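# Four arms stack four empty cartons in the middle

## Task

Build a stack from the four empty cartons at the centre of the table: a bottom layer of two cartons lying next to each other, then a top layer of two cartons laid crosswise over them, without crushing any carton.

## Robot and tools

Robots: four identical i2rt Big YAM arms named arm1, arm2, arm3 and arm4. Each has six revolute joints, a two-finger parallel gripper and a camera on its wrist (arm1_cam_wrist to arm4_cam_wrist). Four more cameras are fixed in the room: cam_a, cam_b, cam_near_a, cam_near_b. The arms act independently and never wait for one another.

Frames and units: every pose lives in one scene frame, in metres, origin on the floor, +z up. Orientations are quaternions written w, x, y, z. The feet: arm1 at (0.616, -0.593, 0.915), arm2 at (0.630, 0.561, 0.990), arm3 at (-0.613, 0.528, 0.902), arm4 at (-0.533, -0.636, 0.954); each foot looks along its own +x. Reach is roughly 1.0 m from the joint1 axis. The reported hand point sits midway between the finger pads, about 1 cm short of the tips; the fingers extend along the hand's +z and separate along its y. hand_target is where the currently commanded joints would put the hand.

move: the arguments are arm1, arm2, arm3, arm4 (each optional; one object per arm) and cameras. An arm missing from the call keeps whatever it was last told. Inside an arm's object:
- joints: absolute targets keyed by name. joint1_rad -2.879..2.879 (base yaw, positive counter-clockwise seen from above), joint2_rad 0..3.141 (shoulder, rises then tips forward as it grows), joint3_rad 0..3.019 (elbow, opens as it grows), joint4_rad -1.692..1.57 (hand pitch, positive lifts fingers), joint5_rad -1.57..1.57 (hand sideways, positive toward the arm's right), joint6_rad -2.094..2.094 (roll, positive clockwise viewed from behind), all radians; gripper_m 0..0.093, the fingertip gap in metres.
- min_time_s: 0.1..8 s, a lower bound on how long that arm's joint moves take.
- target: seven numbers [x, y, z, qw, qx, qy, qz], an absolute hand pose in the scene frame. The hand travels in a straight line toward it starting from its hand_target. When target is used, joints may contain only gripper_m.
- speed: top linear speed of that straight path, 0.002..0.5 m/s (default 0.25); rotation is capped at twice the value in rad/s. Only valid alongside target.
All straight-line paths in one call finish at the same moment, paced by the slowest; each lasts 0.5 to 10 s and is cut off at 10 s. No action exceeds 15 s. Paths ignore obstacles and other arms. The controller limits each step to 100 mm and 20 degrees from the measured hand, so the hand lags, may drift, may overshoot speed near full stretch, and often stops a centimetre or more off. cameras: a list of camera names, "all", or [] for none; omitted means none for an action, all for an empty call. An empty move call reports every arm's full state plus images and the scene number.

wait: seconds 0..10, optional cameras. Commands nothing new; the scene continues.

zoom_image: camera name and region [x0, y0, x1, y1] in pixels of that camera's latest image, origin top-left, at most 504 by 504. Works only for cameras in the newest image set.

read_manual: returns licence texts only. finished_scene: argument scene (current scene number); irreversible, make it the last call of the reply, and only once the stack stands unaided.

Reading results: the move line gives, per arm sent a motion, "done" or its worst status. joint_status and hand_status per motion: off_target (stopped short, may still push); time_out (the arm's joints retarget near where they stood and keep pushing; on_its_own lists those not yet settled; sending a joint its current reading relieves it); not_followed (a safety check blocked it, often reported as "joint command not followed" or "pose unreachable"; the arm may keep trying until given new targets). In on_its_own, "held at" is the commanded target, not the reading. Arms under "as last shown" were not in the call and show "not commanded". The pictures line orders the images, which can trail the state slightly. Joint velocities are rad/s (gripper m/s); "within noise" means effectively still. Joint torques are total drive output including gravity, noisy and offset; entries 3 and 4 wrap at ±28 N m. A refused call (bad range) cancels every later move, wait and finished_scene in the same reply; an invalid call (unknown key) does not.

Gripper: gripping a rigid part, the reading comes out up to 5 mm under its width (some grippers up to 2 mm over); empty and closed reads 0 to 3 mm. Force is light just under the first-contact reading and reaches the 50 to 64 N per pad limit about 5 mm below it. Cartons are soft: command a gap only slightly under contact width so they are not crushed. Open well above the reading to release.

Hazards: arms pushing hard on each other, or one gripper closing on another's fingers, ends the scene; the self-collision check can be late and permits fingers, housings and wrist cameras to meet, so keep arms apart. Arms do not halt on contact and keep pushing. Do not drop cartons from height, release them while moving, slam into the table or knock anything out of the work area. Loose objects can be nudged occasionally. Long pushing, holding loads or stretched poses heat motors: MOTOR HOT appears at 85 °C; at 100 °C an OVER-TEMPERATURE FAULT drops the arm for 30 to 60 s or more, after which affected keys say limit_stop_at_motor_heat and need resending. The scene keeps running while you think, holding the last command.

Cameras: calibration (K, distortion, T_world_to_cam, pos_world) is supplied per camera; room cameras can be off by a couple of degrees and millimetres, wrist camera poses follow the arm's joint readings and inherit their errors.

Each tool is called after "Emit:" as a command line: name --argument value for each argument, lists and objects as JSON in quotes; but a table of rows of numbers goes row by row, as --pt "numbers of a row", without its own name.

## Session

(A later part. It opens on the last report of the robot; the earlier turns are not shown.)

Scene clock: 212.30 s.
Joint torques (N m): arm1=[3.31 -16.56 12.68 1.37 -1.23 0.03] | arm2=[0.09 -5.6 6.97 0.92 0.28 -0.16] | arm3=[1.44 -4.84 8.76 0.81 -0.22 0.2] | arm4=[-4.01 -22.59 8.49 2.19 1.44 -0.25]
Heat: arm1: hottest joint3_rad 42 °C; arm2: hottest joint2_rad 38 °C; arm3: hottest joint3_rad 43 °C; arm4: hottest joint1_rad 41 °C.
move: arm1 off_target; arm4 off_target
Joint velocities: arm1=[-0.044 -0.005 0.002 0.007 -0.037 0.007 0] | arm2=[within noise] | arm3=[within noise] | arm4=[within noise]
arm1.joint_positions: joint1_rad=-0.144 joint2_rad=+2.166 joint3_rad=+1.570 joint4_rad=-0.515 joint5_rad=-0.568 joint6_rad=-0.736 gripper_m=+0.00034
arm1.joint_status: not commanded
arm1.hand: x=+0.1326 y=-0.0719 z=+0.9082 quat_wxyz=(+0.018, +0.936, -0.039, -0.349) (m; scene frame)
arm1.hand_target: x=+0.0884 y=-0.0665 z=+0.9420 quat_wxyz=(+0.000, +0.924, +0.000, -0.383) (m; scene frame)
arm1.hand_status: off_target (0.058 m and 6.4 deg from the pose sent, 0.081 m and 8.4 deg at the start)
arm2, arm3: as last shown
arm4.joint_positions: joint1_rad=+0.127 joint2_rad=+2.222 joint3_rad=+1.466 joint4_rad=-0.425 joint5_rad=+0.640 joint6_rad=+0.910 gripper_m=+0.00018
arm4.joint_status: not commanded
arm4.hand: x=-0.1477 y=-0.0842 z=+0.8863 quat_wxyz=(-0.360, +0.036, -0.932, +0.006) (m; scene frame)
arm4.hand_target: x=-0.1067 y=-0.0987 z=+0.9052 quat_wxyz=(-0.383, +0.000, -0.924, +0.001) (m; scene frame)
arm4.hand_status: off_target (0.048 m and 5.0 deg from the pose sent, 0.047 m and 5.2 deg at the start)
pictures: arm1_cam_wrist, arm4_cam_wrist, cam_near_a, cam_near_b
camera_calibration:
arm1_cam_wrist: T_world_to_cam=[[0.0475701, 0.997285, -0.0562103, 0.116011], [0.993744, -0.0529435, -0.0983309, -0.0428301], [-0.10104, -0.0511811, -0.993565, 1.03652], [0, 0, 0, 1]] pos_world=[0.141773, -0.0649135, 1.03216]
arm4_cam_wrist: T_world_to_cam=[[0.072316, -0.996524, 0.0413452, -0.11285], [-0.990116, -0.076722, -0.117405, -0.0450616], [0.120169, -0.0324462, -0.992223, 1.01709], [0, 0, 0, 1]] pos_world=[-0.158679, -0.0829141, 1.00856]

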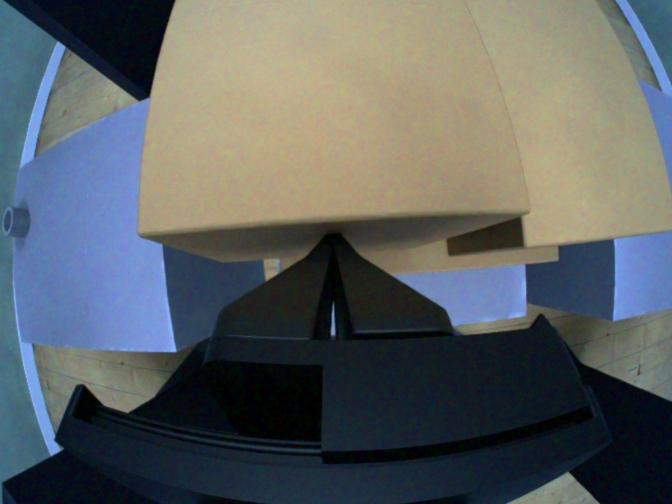

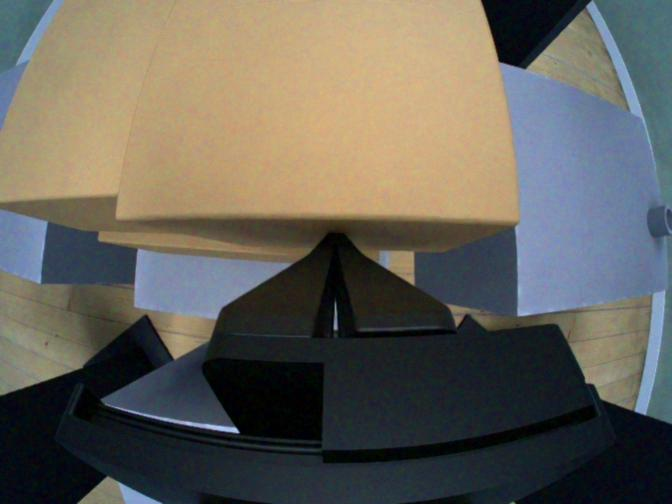

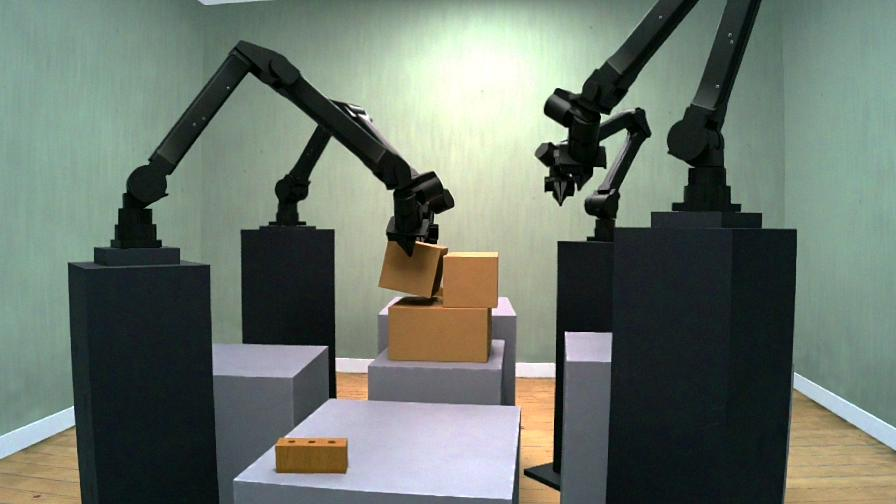

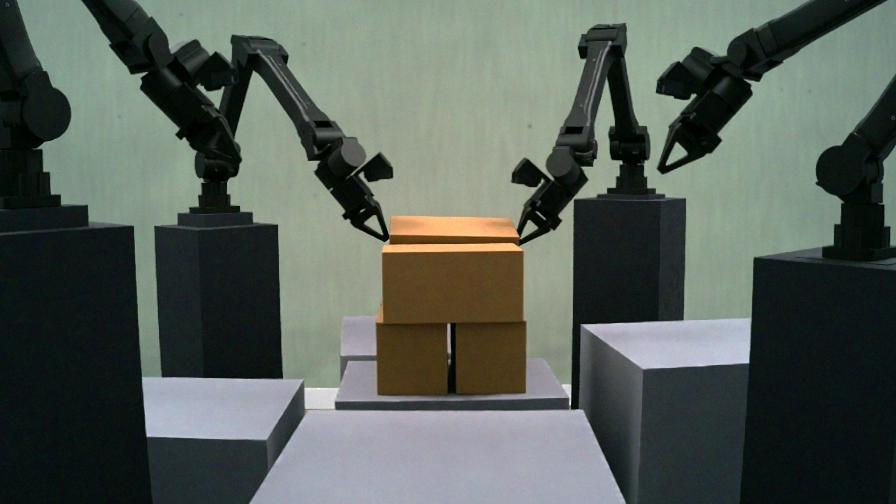

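Emit:
move --arm1 '{"target":[0.085,-0.067,0.92,0,0.9239,0,-0.3827],"speed":0.04}' --arm4 '{"target":[-0.105,-0.122,0.895,0.3827,0,0.9239,0],"speed":0.04}' --cameras '["arm1_cam_wrist","arm4_cam_wrist","cam_near_b","cam_near_a"]'

Emit:
zoom_image --camera "cam_near_a" --region '[300, 180, 560, 380]'

Scene clock: 214.30 s.
Joint torques (N m): arm1=[3.72 -16.44 11.04 2.13 -0.9 0.07] | arm2=[0.21 -5.71 6.89 0.95 0.3 -0.13] | arm3=[1.38 -4.89 8.75 0.81 -0.22 0.2] | arm4=[-3.96 -23.59 7.92 2.15 1.16 -0.24]
Heat: arm1: hottest joint3_rad 42 °C; arm2: hottest joint2_rad 38 °C; arm3: hottest joint3_rad 43 °C; arm4: hottest joint1_rad 41 °C.
move: arm1 off_target; arm4 off_target
Joint velocities: within noise
arm1.joint_positions: joint1_rad=-0.144 joint2_rad=+2.186 joint3_rad=+1.570 joint4_rad=-0.490 joint5_rad=-0.576 joint6_rad=-0.736 gripper_m=+0.00034
arm1.joint_status: not commanded
arm1.hand: x=+0.1306 y=-0.0711 z=+0.8975 quat_wxyz=(+0.019, +0.935, -0.037, -0.353) (m; scene frame)
arm1.hand_target: x=+0.0877 y=-0.0707 z=+0.9217 quat_wxyz=(+0.001, +0.924, +0.000, -0.383) (m; scene frame)
arm1.hand_status: off_target (0.051 m and 6.0 deg from the pose sent, 0.049 m and 6.4 deg at the start)
arm2.joint_positions: joint1_rad=+0.181 joint2_rad=+1.222 joint3_rad=+0.452 joint4_rad=-0.268 joint5_rad=+0.603 joint6_rad=+0.773 gripper_m=+0.00037
arm2.joint_status: not commanded
arm2.hand: x=+0.3492 y=+0.3445 z=+1.0493 quat_wxyz=(-0.003, -0.923, +0.001, +0.385) (m; scene frame)
arm2.hand_target: x=+0.3499 y=+0.3499 z=+1.0499 quat_wxyz=(+0.000, -0.924, +0.000, +0.383) (m; scene frame)
arm2.hand_status: not commanded
arm3.joint_positions: joint1_rad=+0.060 joint2_rad=+0.913 joint3_rad=+0.532 joint4_rad=-0.602 joint5_rad=-0.549 joint6_rad=-0.669 gripper_m=+0.00059
arm3.joint_status: not commanded
arm3.hand: x=-0.3324 y=+0.3465 z=+1.0463 quat_wxyz=(-0.382, -0.003, -0.924, +0.001) (m; scene frame)
arm3.hand_target: x=-0.3300 y=+0.3500 z=+1.0500 quat_wxyz=(-0.383, +0.000, -0.924, +0.000) (m; scene frame)
arm3.hand_status: not commanded
arm4.joint_positions: joint1_rad=+0.103 joint2_rad=+2.221 joint3_rad=+1.381 joint4_rad=-0.347 joint5_rad=+0.640 joint6_rad=+0.886 gripper_m=+0.00018
arm4.joint_status: not commanded
arm4.hand: x=-0.1459 y=-0.1156 z=+0.8634 quat_wxyz=(-0.358, +0.037, -0.933, +0.017) (m; scene frame)
arm4.hand_target: x=-0.1064 y=-0.1237 z=+0.8950 quat_wxyz=(-0.383, +0.000, -0.924, +0.001) (m; scene frame)
arm4.hand_status: off_target (0.052 m and 5.5 deg from the pose sent, 0.058 m and 5.0 deg at the start)
pictures: arm1_cam_wrist, arm4_cam_wrist, cam_near_a, cam_near_b
camera_calibration:
arm1_cam_wrist: T_world_to_cam=[[0.0436852, 0.997443, -0.0565625, 0.11546], [0.993056, -0.0495437, -0.106699, -0.034081], [-0.109228, -0.0515086, -0.992681, 1.02596], [0, 0, 0, 1]] pos_world=[0.140864, -0.0640078, 1.02134]
arm4_cam_wrist: T_world_to_cam=[[0.0664359, -0.995793, 0.0631036, -0.16291], [-0.990951, -0.0732406, -0.112478, -0.0522874], [0.116626, -0.0550601, -0.991648, 0.989577], [0, 0, 0, 1]] pos_world=[-0.156402, -0.111568, 0.985711]

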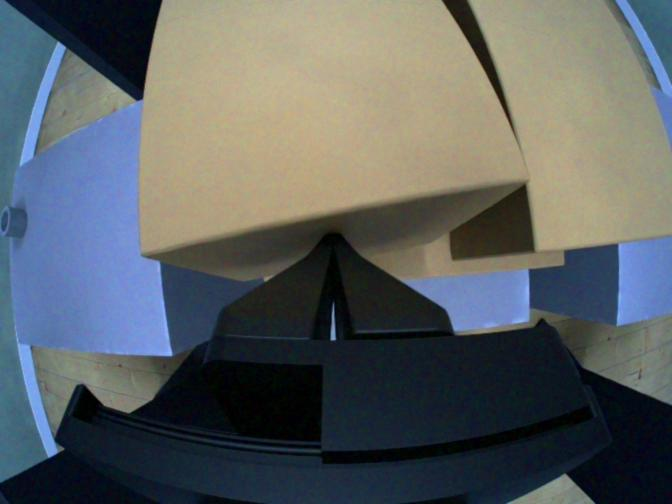

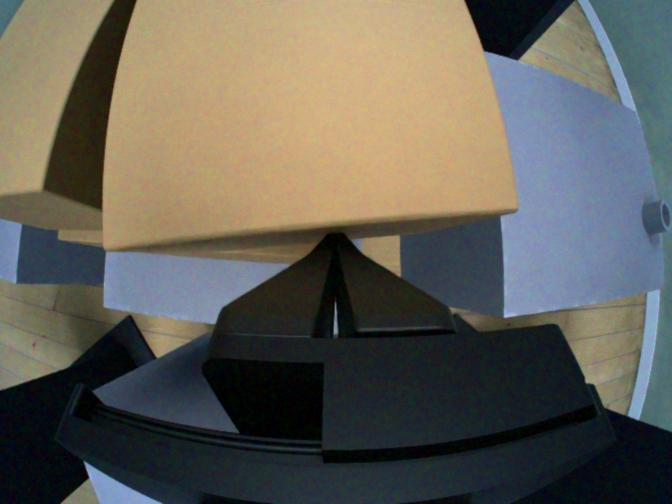

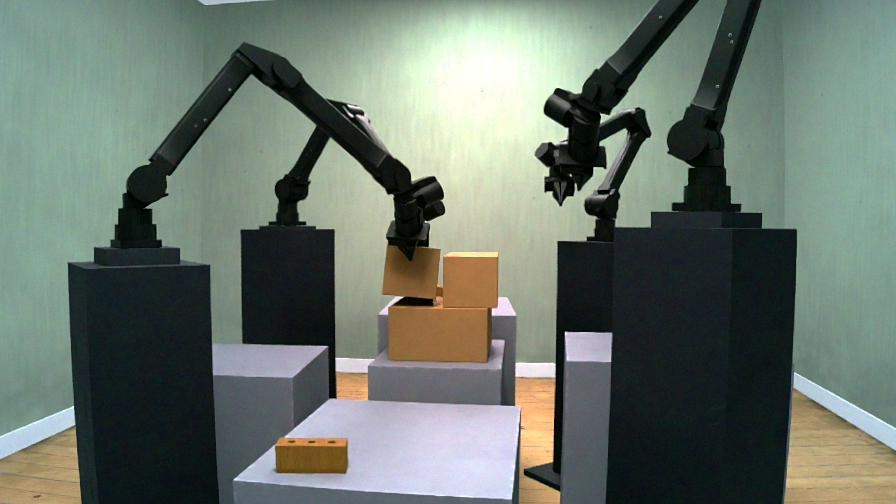

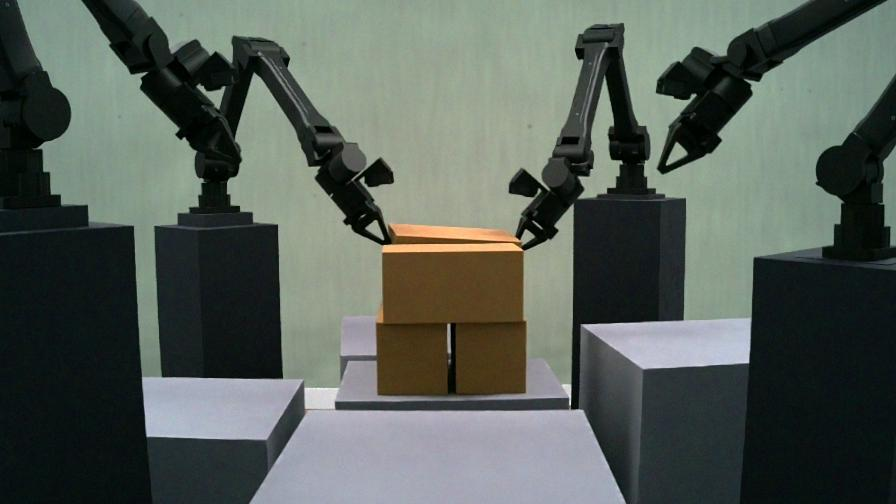

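Scaled by 1.938 from the camera's 896x504 image, which has a finer 1280x720 frame.

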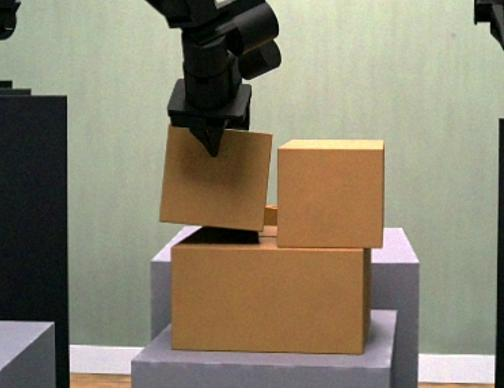

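Emit:
move --arm1 '{"target":[0.085,-0.069,0.905,0,0.9239,0,-0.3827],"speed":0.04}' --arm4 '{"target":[-0.105,-0.082,0.90,0.3827,0,0.9239,0],"speed":0.04}' --cameras '["arm1_cam_wrist","arm4_cam_wrist","cam_near_b","cam_near_a"]'

Emit:
zoom_image --camera "cam_near_a" --region '[300, 180, 560, 380]'

Scene clock: 216.80 s.
Joint torques (N m): arm1=[3.9 -16.91 10.17 2.24 -1.08 0.08] | arm2=[0.5 -5.42 7.08 0.91 0.28 -0.13] | arm3=[1.49 -4.95 8.77 0.83 -0.21 0.21] | arm4=[-1.96 -20.07 15.39 1.28 1.3 -0.09]
Heat: arm1: hottest joint3_rad 42 °C; arm2: hottest joint2_rad 37 °C; arm3: hottest joint3_rad 43 °C; arm4: hottest joint1_rad 41 °C.
move: arm1 off_target; arm4 off_target
Joint velocities: within noise
arm1.joint_positions: joint1_rad=-0.144 joint2_rad=+2.211 joint3_rad=+1.570 joint4_rad=-0.463 joint5_rad=-0.570 joint6_rad=-0.736 gripper_m=+0.00034
arm1.joint_status: not commanded
arm1.hand: x=+0.1303 y=-0.0691 z=+0.8828 quat_wxyz=(+0.016, +0.935, -0.037, -0.352) (m; scene frame)
arm1.hand_target: x=+0.0875 y=-0.0723 z=+0.9066 quat_wxyz=(+0.001, +0.924, +0.000, -0.383) (m; scene frame)
arm1.hand_status: off_target (0.050 m and 6.0 deg from the pose sent, 0.046 m and 6.0 deg at the start)
arm2, arm3: as last shown
arm4.joint_positions: joint1_rad=+0.111 joint2_rad=+2.221 joint3_rad=+1.423 joint4_rad=-0.423 joint5_rad=+0.648 joint6_rad=+0.902 gripper_m=+0.00018
arm4.joint_status: not commanded
arm4.hand: x=-0.1468 y=-0.1091 z=+0.8725 quat_wxyz=(-0.354, +0.037, -0.934, +0.029) (m; scene frame)
arm4.hand_target: x=-0.1074 y=-0.0866 z=+0.9029 quat_wxyz=(-0.383, +0.000, -0.924, +0.000) (m; scene frame)
arm4.hand_status: off_target (0.057 m and 6.5 deg from the pose sent, 0.064 m and 5.5 deg at the start)
pictures: arm1_cam_wrist, arm4_cam_wrist, cam_near_a, cam_near_b
camera_calibration:
arm1_cam_wrist: T_world_to_cam=[[0.0463392, 0.997609, -0.0512765, 0.107778], [0.993207, -0.0514979, -0.104343, -0.0374126], [-0.106734, -0.0460931, -0.993219, 1.01189], [0, 0, 0, 1]] pos_world=[0.140167, -0.062806, 1.00665]
arm4_cam_wrist: T_world_to_cam=[[0.0593263, -0.994588, 0.0852886, -0.177242], [-0.992436, -0.0679647, -0.102234, -0.0603087], [0.107477, -0.0785783, -0.991097, 0.994675], [0, 0, 0, 1]] pos_world=[-0.156243, -0.102222, 0.994771]

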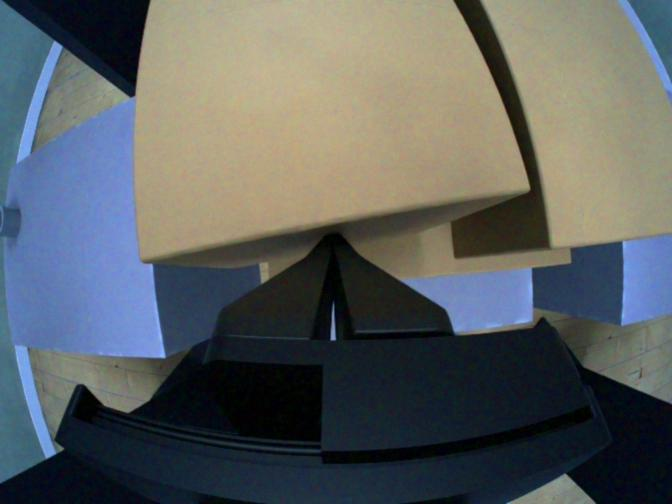

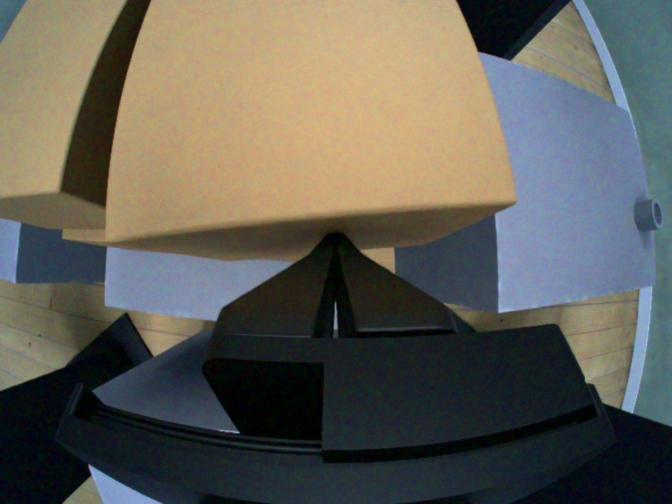

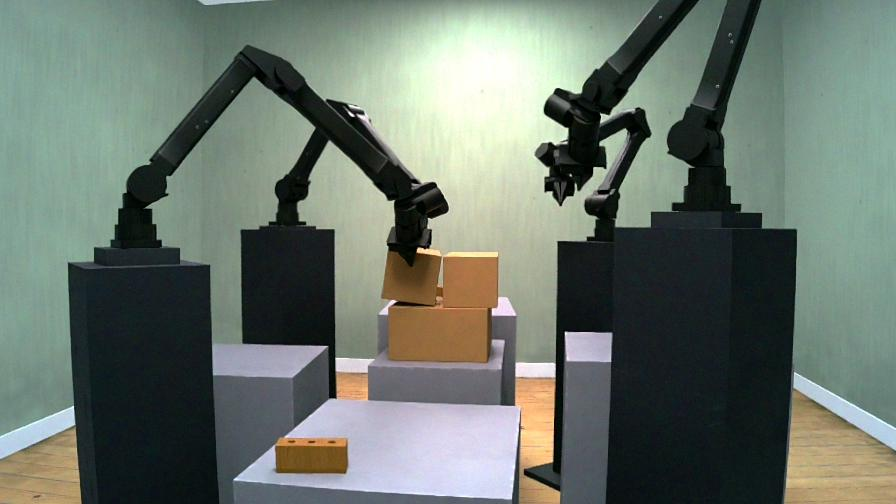

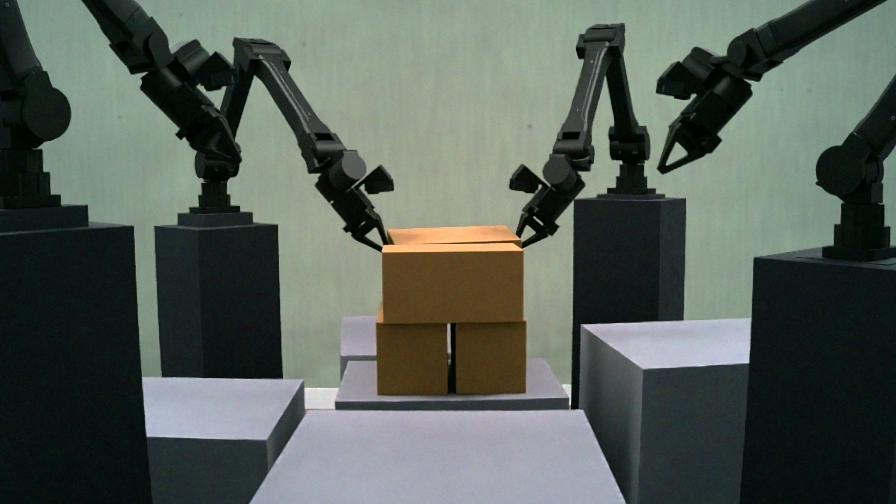

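Scaled by 1.938 from the camera's 896x504 image, which has a finer 1280x720 frame.

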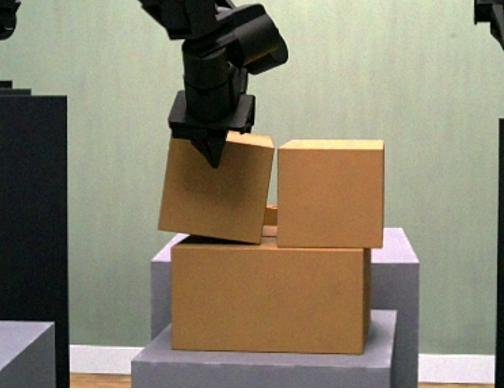

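Emit:
move --arm1 '{"target":[0.085,-0.071,0.89,0,0.9239,0,-0.3827],"speed":0.03}' --arm4 '{"target":[-0.105,-0.066,0.885,0.3827,0,0.9239,0],"speed":0.03}' --cameras '["arm1_cam_wrist","arm4_cam_wrist","cam_near_b","cam_near_a"]'

Emit:
zoom_image --camera "cam_near_a" --region '[300, 180, 560, 380]'

Scene clock: 218.87 s.
Joint torques (N m): arm1=[3.96 -16.91 9.46 2.48 -1.06 0.09] | arm2=[-0.15 -5.07 6.84 0.73 0.28 -0.12] | arm3=[1.38 -4.95 8.76 0.77 -0.22 0.21] | arm4=[-2.9 -20.42 15.23 1.13 1.46 -0.11]
Heat: arm1: hottest joint3_rad 42 °C; arm2: hottest joint2_rad 37 °C; arm3: hottest joint3_rad 43 °C; arm4: hottest joint1_rad 41 °C.
move: arm1 off_target; arm4 off_target
Joint velocities: within noise
arm1.joint_positions: joint1_rad=-0.144 joint2_rad=+2.230 joint3_rad=+1.570 joint4_rad=-0.439 joint5_rad=-0.569 joint6_rad=-0.736 gripper_m=+0.00034
arm1.joint_status: not commanded
arm1.hand: x=+0.1294 y=-0.0679 z=+0.8720 quat_wxyz=(+0.014, +0.935, -0.037, -0.353) (m; scene frame)
arm1.hand_target: x=+0.0873 y=-0.0740 z=+0.8914 quat_wxyz=(+0.001, +0.924, +0.000, -0.383) (m; scene frame)
arm1.hand_status: off_target (0.048 m and 5.7 deg from the pose sent, 0.046 m and 6.0 deg at the start)
arm2, arm3: as last shown
arm4.joint_positions: joint1_rad=+0.130 joint2_rad=+2.268 joint3_rad=+1.484 joint4_rad=-0.433 joint5_rad=+0.648 joint6_rad=+0.917 gripper_m=+0.00018
arm4.joint_status: not commanded
arm4.hand: x=-0.1500 y=-0.0868 z=+0.8627 quat_wxyz=(-0.355, +0.039, -0.934, +0.022) (m; scene frame)
arm4.hand_target: x=-0.1074 y=-0.0707 z=+0.8874 quat_wxyz=(-0.383, +0.000, -0.924, +0.000) (m; scene frame)
arm4.hand_status: off_target (0.054 m and 6.2 deg from the pose sent, 0.061 m and 6.5 deg at the start)
pictures: arm1_cam_wrist, arm4_cam_wrist, cam_near_a, cam_near_b
camera_calibration:
arm1_cam_wrist: T_world_to_cam=[[0.0464241, 0.997806, -0.0472044, 0.102394], [0.99292, -0.0512659, -0.107149, -0.0351393], [-0.109334, -0.0418959, -0.993122, 1.00176], [0, 0, 0, 1]] pos_world=[0.139664, -0.0620015, 0.995941]
arm4_cam_wrist: T_world_to_cam=[[0.0677489, -0.995045, 0.0727654, -0.141946], [-0.991627, -0.0751936, -0.104987, -0.061091], [0.109938, -0.0650434, -0.991808, 0.989227], [0, 0, 0, 1]] pos_world=[-0.159716, -0.0814933, 0.985039]

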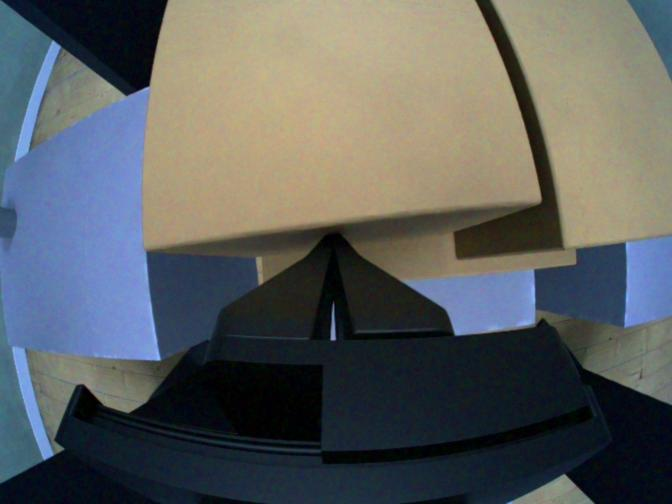

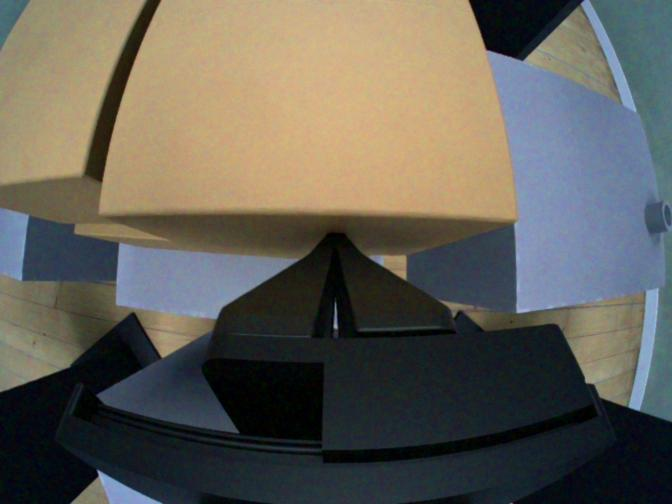

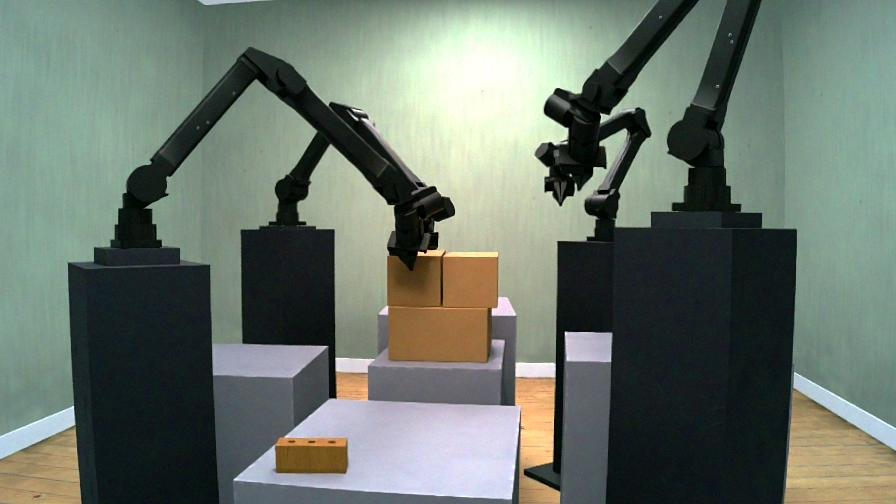

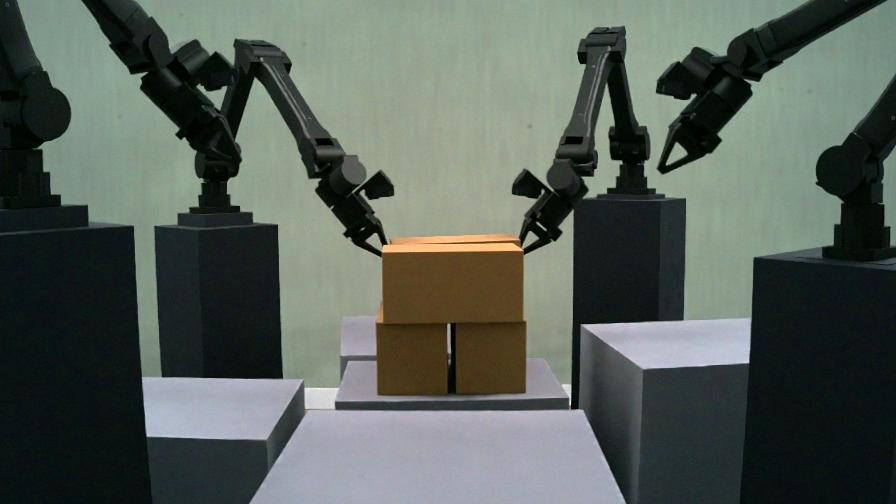

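Scaled by 1.938 from the camera's 896x504 image, which has a finer 1280x720 frame.

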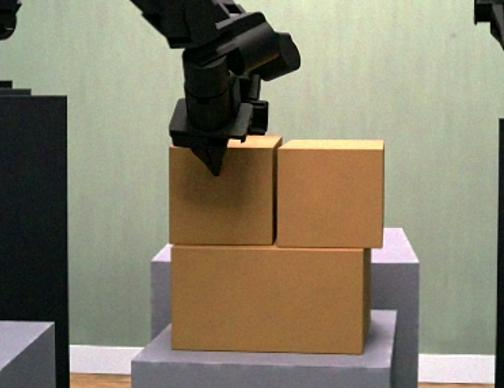

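Emit:
move --arm1 '{"target":[0.20,-0.07,0.875,0,0.9239,0,-0.3827],"speed":0.05}' --arm4 '{"target":[-0.22,-0.085,0.868,0.3827,0,0.9239,0],"speed":0.05}' --cameras '["cam_near_a","cam_near_b"]'

Emit:
move --arm1 '{"target":[0.33,-0.35,1.02,0,0.9239,0,-0.3827],"speed":0.2}' --arm4 '{"target":[-0.33,-0.35,1.02,0.3827,0,0.9239,0],"speed":0.2}' --cameras '["all"]'

Scene clock: 222.80 s.
Joint torques (N m): arm1=[-1.26 -18.55 5.24 1.37 -0.47 0.03] | arm2=[-0.03 -5.25 6.99 0.8 0.25 -0.1] | arm3=[1.38 -4.95 8.73 0.8 -0.23 0.21] | arm4=[0.73 -22.24 6 0.61 0.68 -0.11]
Heat: arm1: hottest joint3_rad 42 °C; arm2: hottest joint2_rad 37 °C; arm3: hottest joint3_rad 43 °C; arm4: hottest joint1_rad 41 °C.
move: arm1 off_target; arm4 done
Joint velocities: within noise
arm1.joint_positions: joint1_rad=-0.236 joint2_rad=+2.183 joint3_rad=+1.410 joint4_rad=-0.382 joint5_rad=-0.660 joint6_rad=-0.893 gripper_m=+0.00034
arm1.joint_status: not commanded
arm1.hand: x=+0.1965 y=-0.0802 z=+0.8555 quat_wxyz=(+0.019, +0.928, -0.004, -0.372) (m; scene frame)
arm1.hand_target: x=+0.2000 y=-0.0701 z=+0.8748 quat_wxyz=(+0.000, +0.924, +0.000, -0.383) (m; scene frame)
arm1.hand_status: off_target (0.022 m and 2.6 deg from the pose sent, 0.071 m and 5.7 deg at the start)
arm2, arm3: as last shown
arm4.joint_positions: joint1_rad=+0.237 joint2_rad=+2.237 joint3_rad=+1.397 joint4_rad=-0.420 joint5_rad=+0.730 joint6_rad=+1.111 gripper_m=+0.00018
arm4.joint_status: not commanded
arm4.hand: x=-0.2121 y=-0.0858 z=+0.8625 quat_wxyz=(-0.381, -0.001, -0.924, +0.004) (m; scene frame)
arm4.hand_target: x=-0.2198 y=-0.0850 z=+0.8679 quat_wxyz=(-0.383, +0.000, -0.924, +0.000) (m; scene frame)
arm4.hand_status: done (0.010 m and 0.6 deg from the pose sent, 0.070 m and 6.1 deg at the start)
pictures: cam_near_a, cam_near_b

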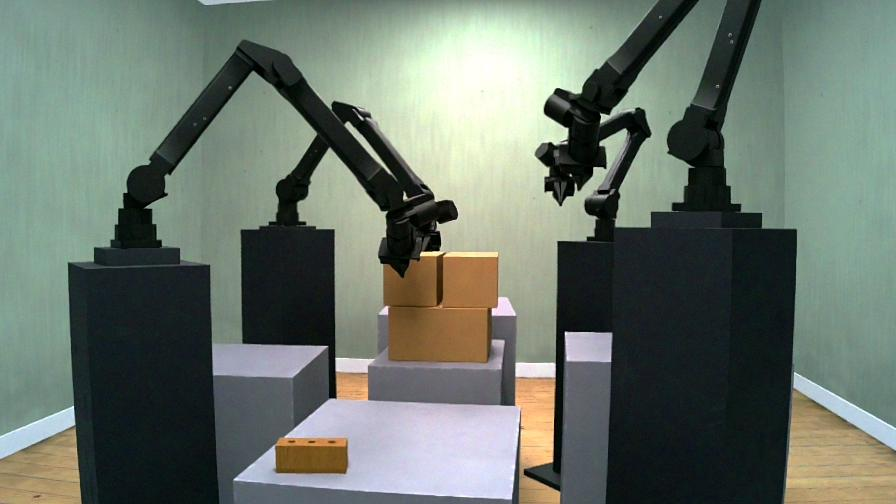

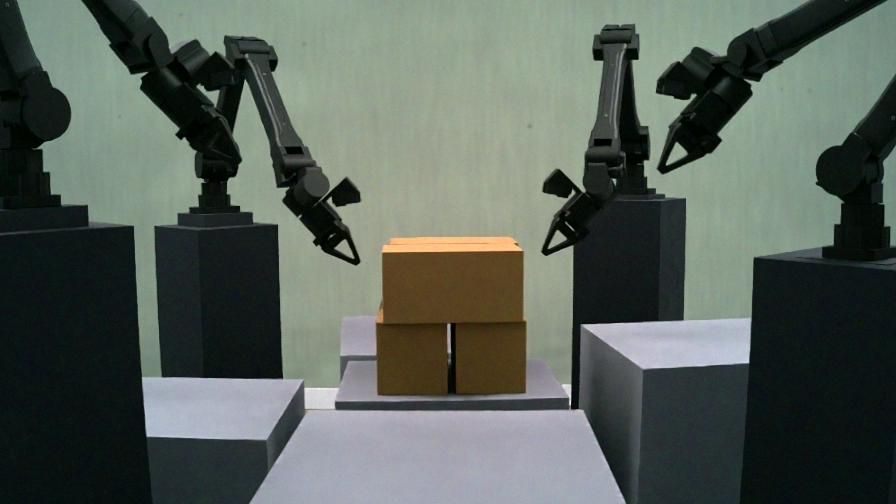

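Scene clock: 225.40 s.
Joint torques (N m): arm1=[1.14 -6.36 6.13 0.66 -0.2 0.15] | arm2=[0.38 -5.66 6.89 1.02 0.3 -0.1] | arm3=[1.38 -4.95 8.76 0.8 -0.21 0.21] | arm4=[1.26 -8.7 6.58 0.24 0.68 -0.09]
Heat: arm1: hottest joint3_rad 42 °C; arm2: hottest joint2_rad 37 °C; arm3: hottest joint3_rad 43 °C; arm4: hottest joint1_rad 41 °C.
move: arm1 done; arm4 done
Joint velocities: within noise
arm1.joint_positions: joint1_rad=-0.183 joint2_rad=+1.193 joint3_rad=+0.592 joint4_rad=-0.459 joint5_rad=-0.630 joint6_rad=-0.818 gripper_m=+0.00034
arm1.joint_status: not commanded
arm1.hand: x=+0.3310 y=-0.3425 z=+1.0188 quat_wxyz=(-0.003, +0.923, -0.003, -0.384) (m; scene frame)
arm1.hand_target: x=+0.3299 y=-0.3498 z=+1.0200 quat_wxyz=(+0.000, +0.924, +0.000, -0.383) (m; scene frame)
arm1.hand_status: done (0.008 m and 0.5 deg from the pose sent, 0.343 m and 2.6 deg at the start)
arm2, arm3: as last shown
arm4.joint_positions: joint1_rad=+0.293 joint2_rad=+1.329 joint3_rad=+0.608 joint4_rad=-0.576 joint5_rad=+0.747 joint6_rad=+1.188 gripper_m=+0.00018
arm4.joint_status: not commanded
arm4.hand: x=-0.3230 y=-0.3457 z=+1.0223 quat_wxyz=(-0.384, -0.006, -0.923, -0.001) (m; scene frame)
arm4.hand_target: x=-0.3297 y=-0.3500 z=+1.0199 quat_wxyz=(-0.383, +0.000, -0.924, +0.000) (m; scene frame)
arm4.hand_status: done (0.009 m and 0.7 deg from the pose sent, 0.329 m and 0.6 deg at the start)
pictures: arm1_cam_wrist, arm2_cam_wrist, arm3_cam_wrist, arm4_cam_wrist, cam_a, cam_b, cam_near_a, cam_near_b
camera_calibration:
arm1_cam_wrist: T_world_to_cam=[[-0.00401806, 0.999948, 0.00937213, 0.333833], [0.984931, 0.00557786, -0.172859, -0.144523], [-0.172903, 0.00853634, -0.984902, 1.18797], [0, 0, 0, 1]] pos_world=[0.349091, -0.343151, 1.14193]
arm2_cam_wrist: T_world_to_cam=[[-0.00236965, 0.999968, -0.0076943, -0.334987], [0.984185, 0.000969248, -0.177138, -0.153111], [-0.177125, -0.00799238, -0.984156, 1.2224], [0, 0, 0, 1]] pos_world=[0.366414, 0.344894, 1.17333]
arm3_cam_wrist: T_world_to_cam=[[-0.0030485, -0.999991, 0.00294031, 0.341944], [-0.984387, 0.00248343, -0.176001, -0.139565], [0.175992, -0.00343094, -0.984386, 1.21253], [0, 0, 0, 1]] pos_world=[-0.349739, 0.346448, 1.16802]
arm4_cam_wrist: T_world_to_cam=[[0.000410045, -0.999998, -0.00206259, -0.346376], [-0.985682, -0.0000563957, -0.168612, -0.1424], [0.168612, 0.0021022, -0.98568, 1.18554], [0, 0, 0, 1]] pos_world=[-0.340115, -0.348875, 1.14384]

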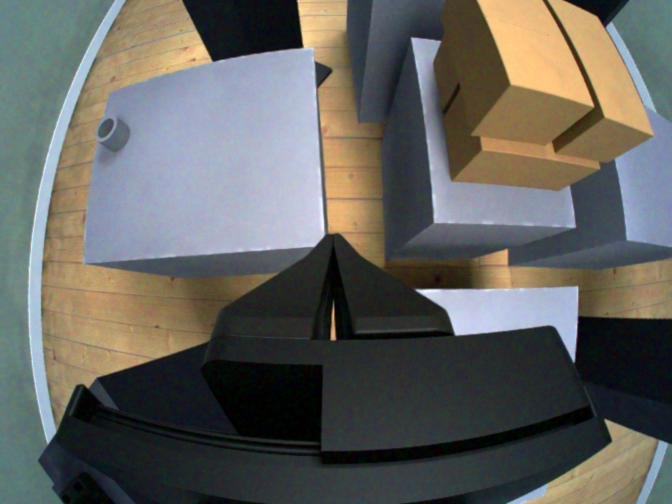

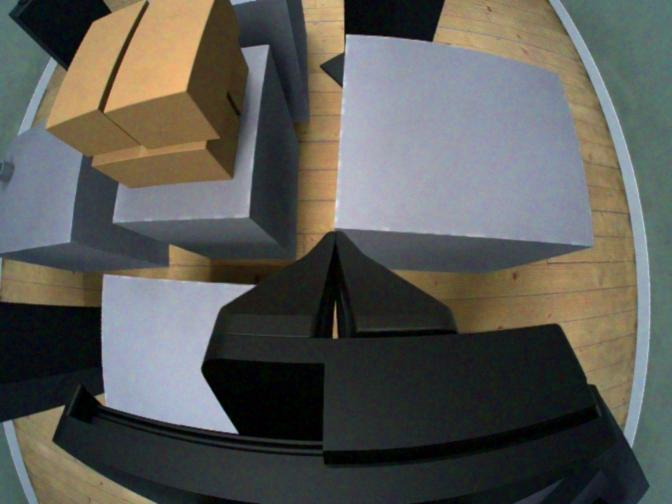

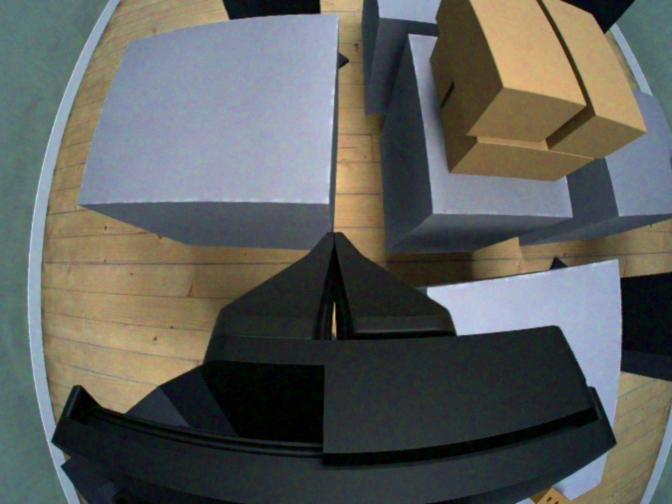

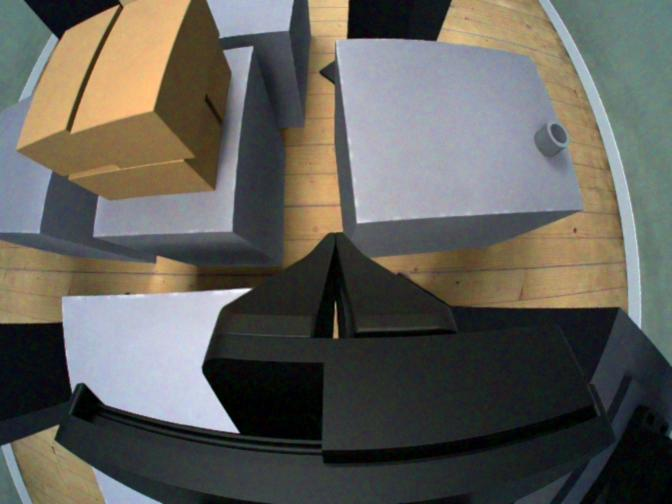

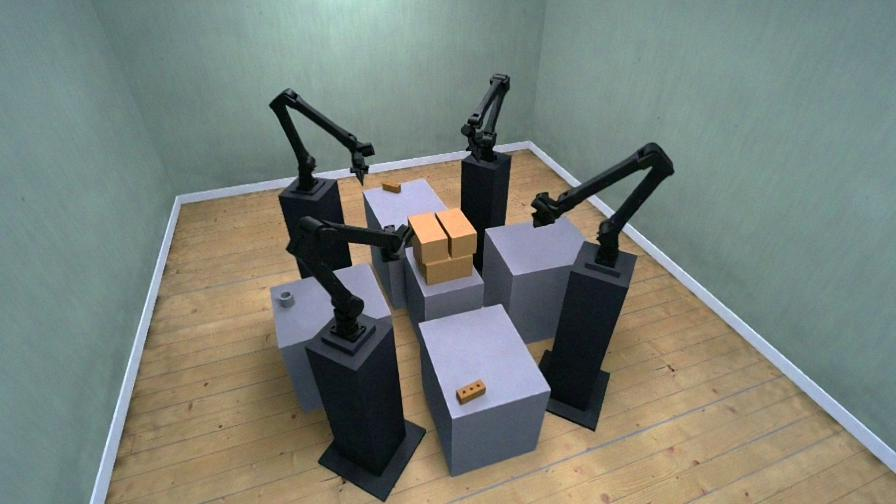

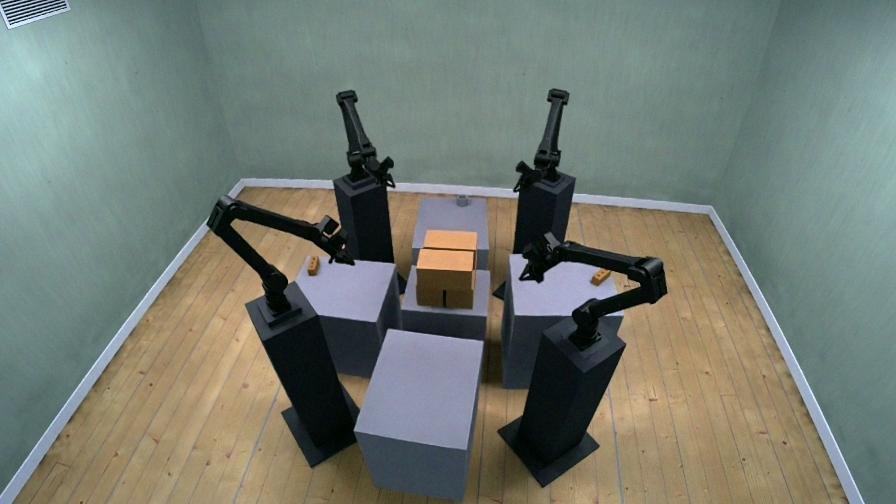

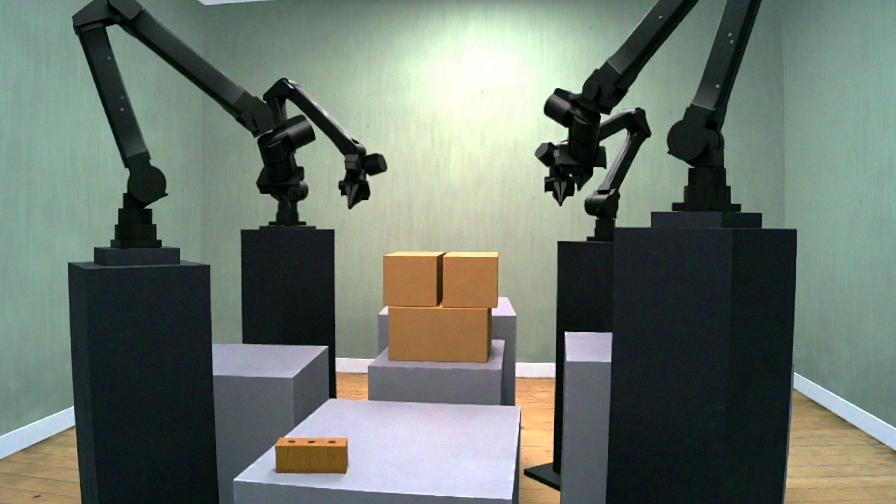

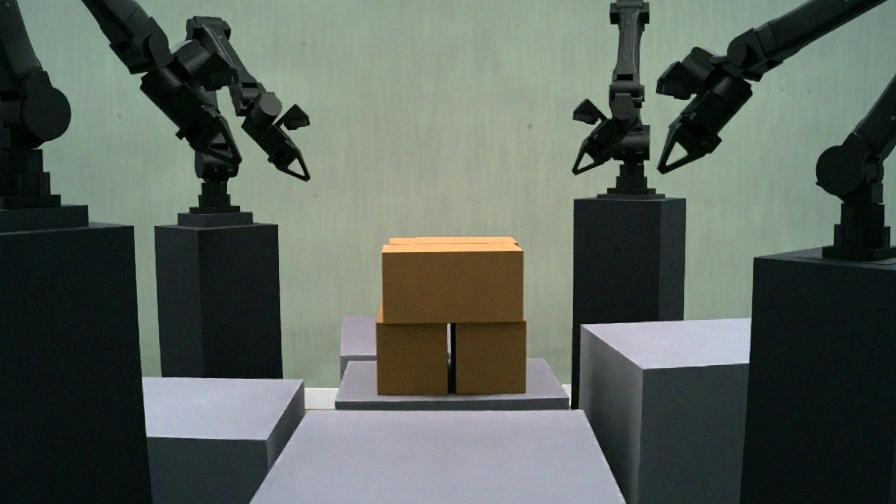

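Stacked well. Finish scene 1.

Emit:
finished_scene --scene 1

The scene is finished: the task was done.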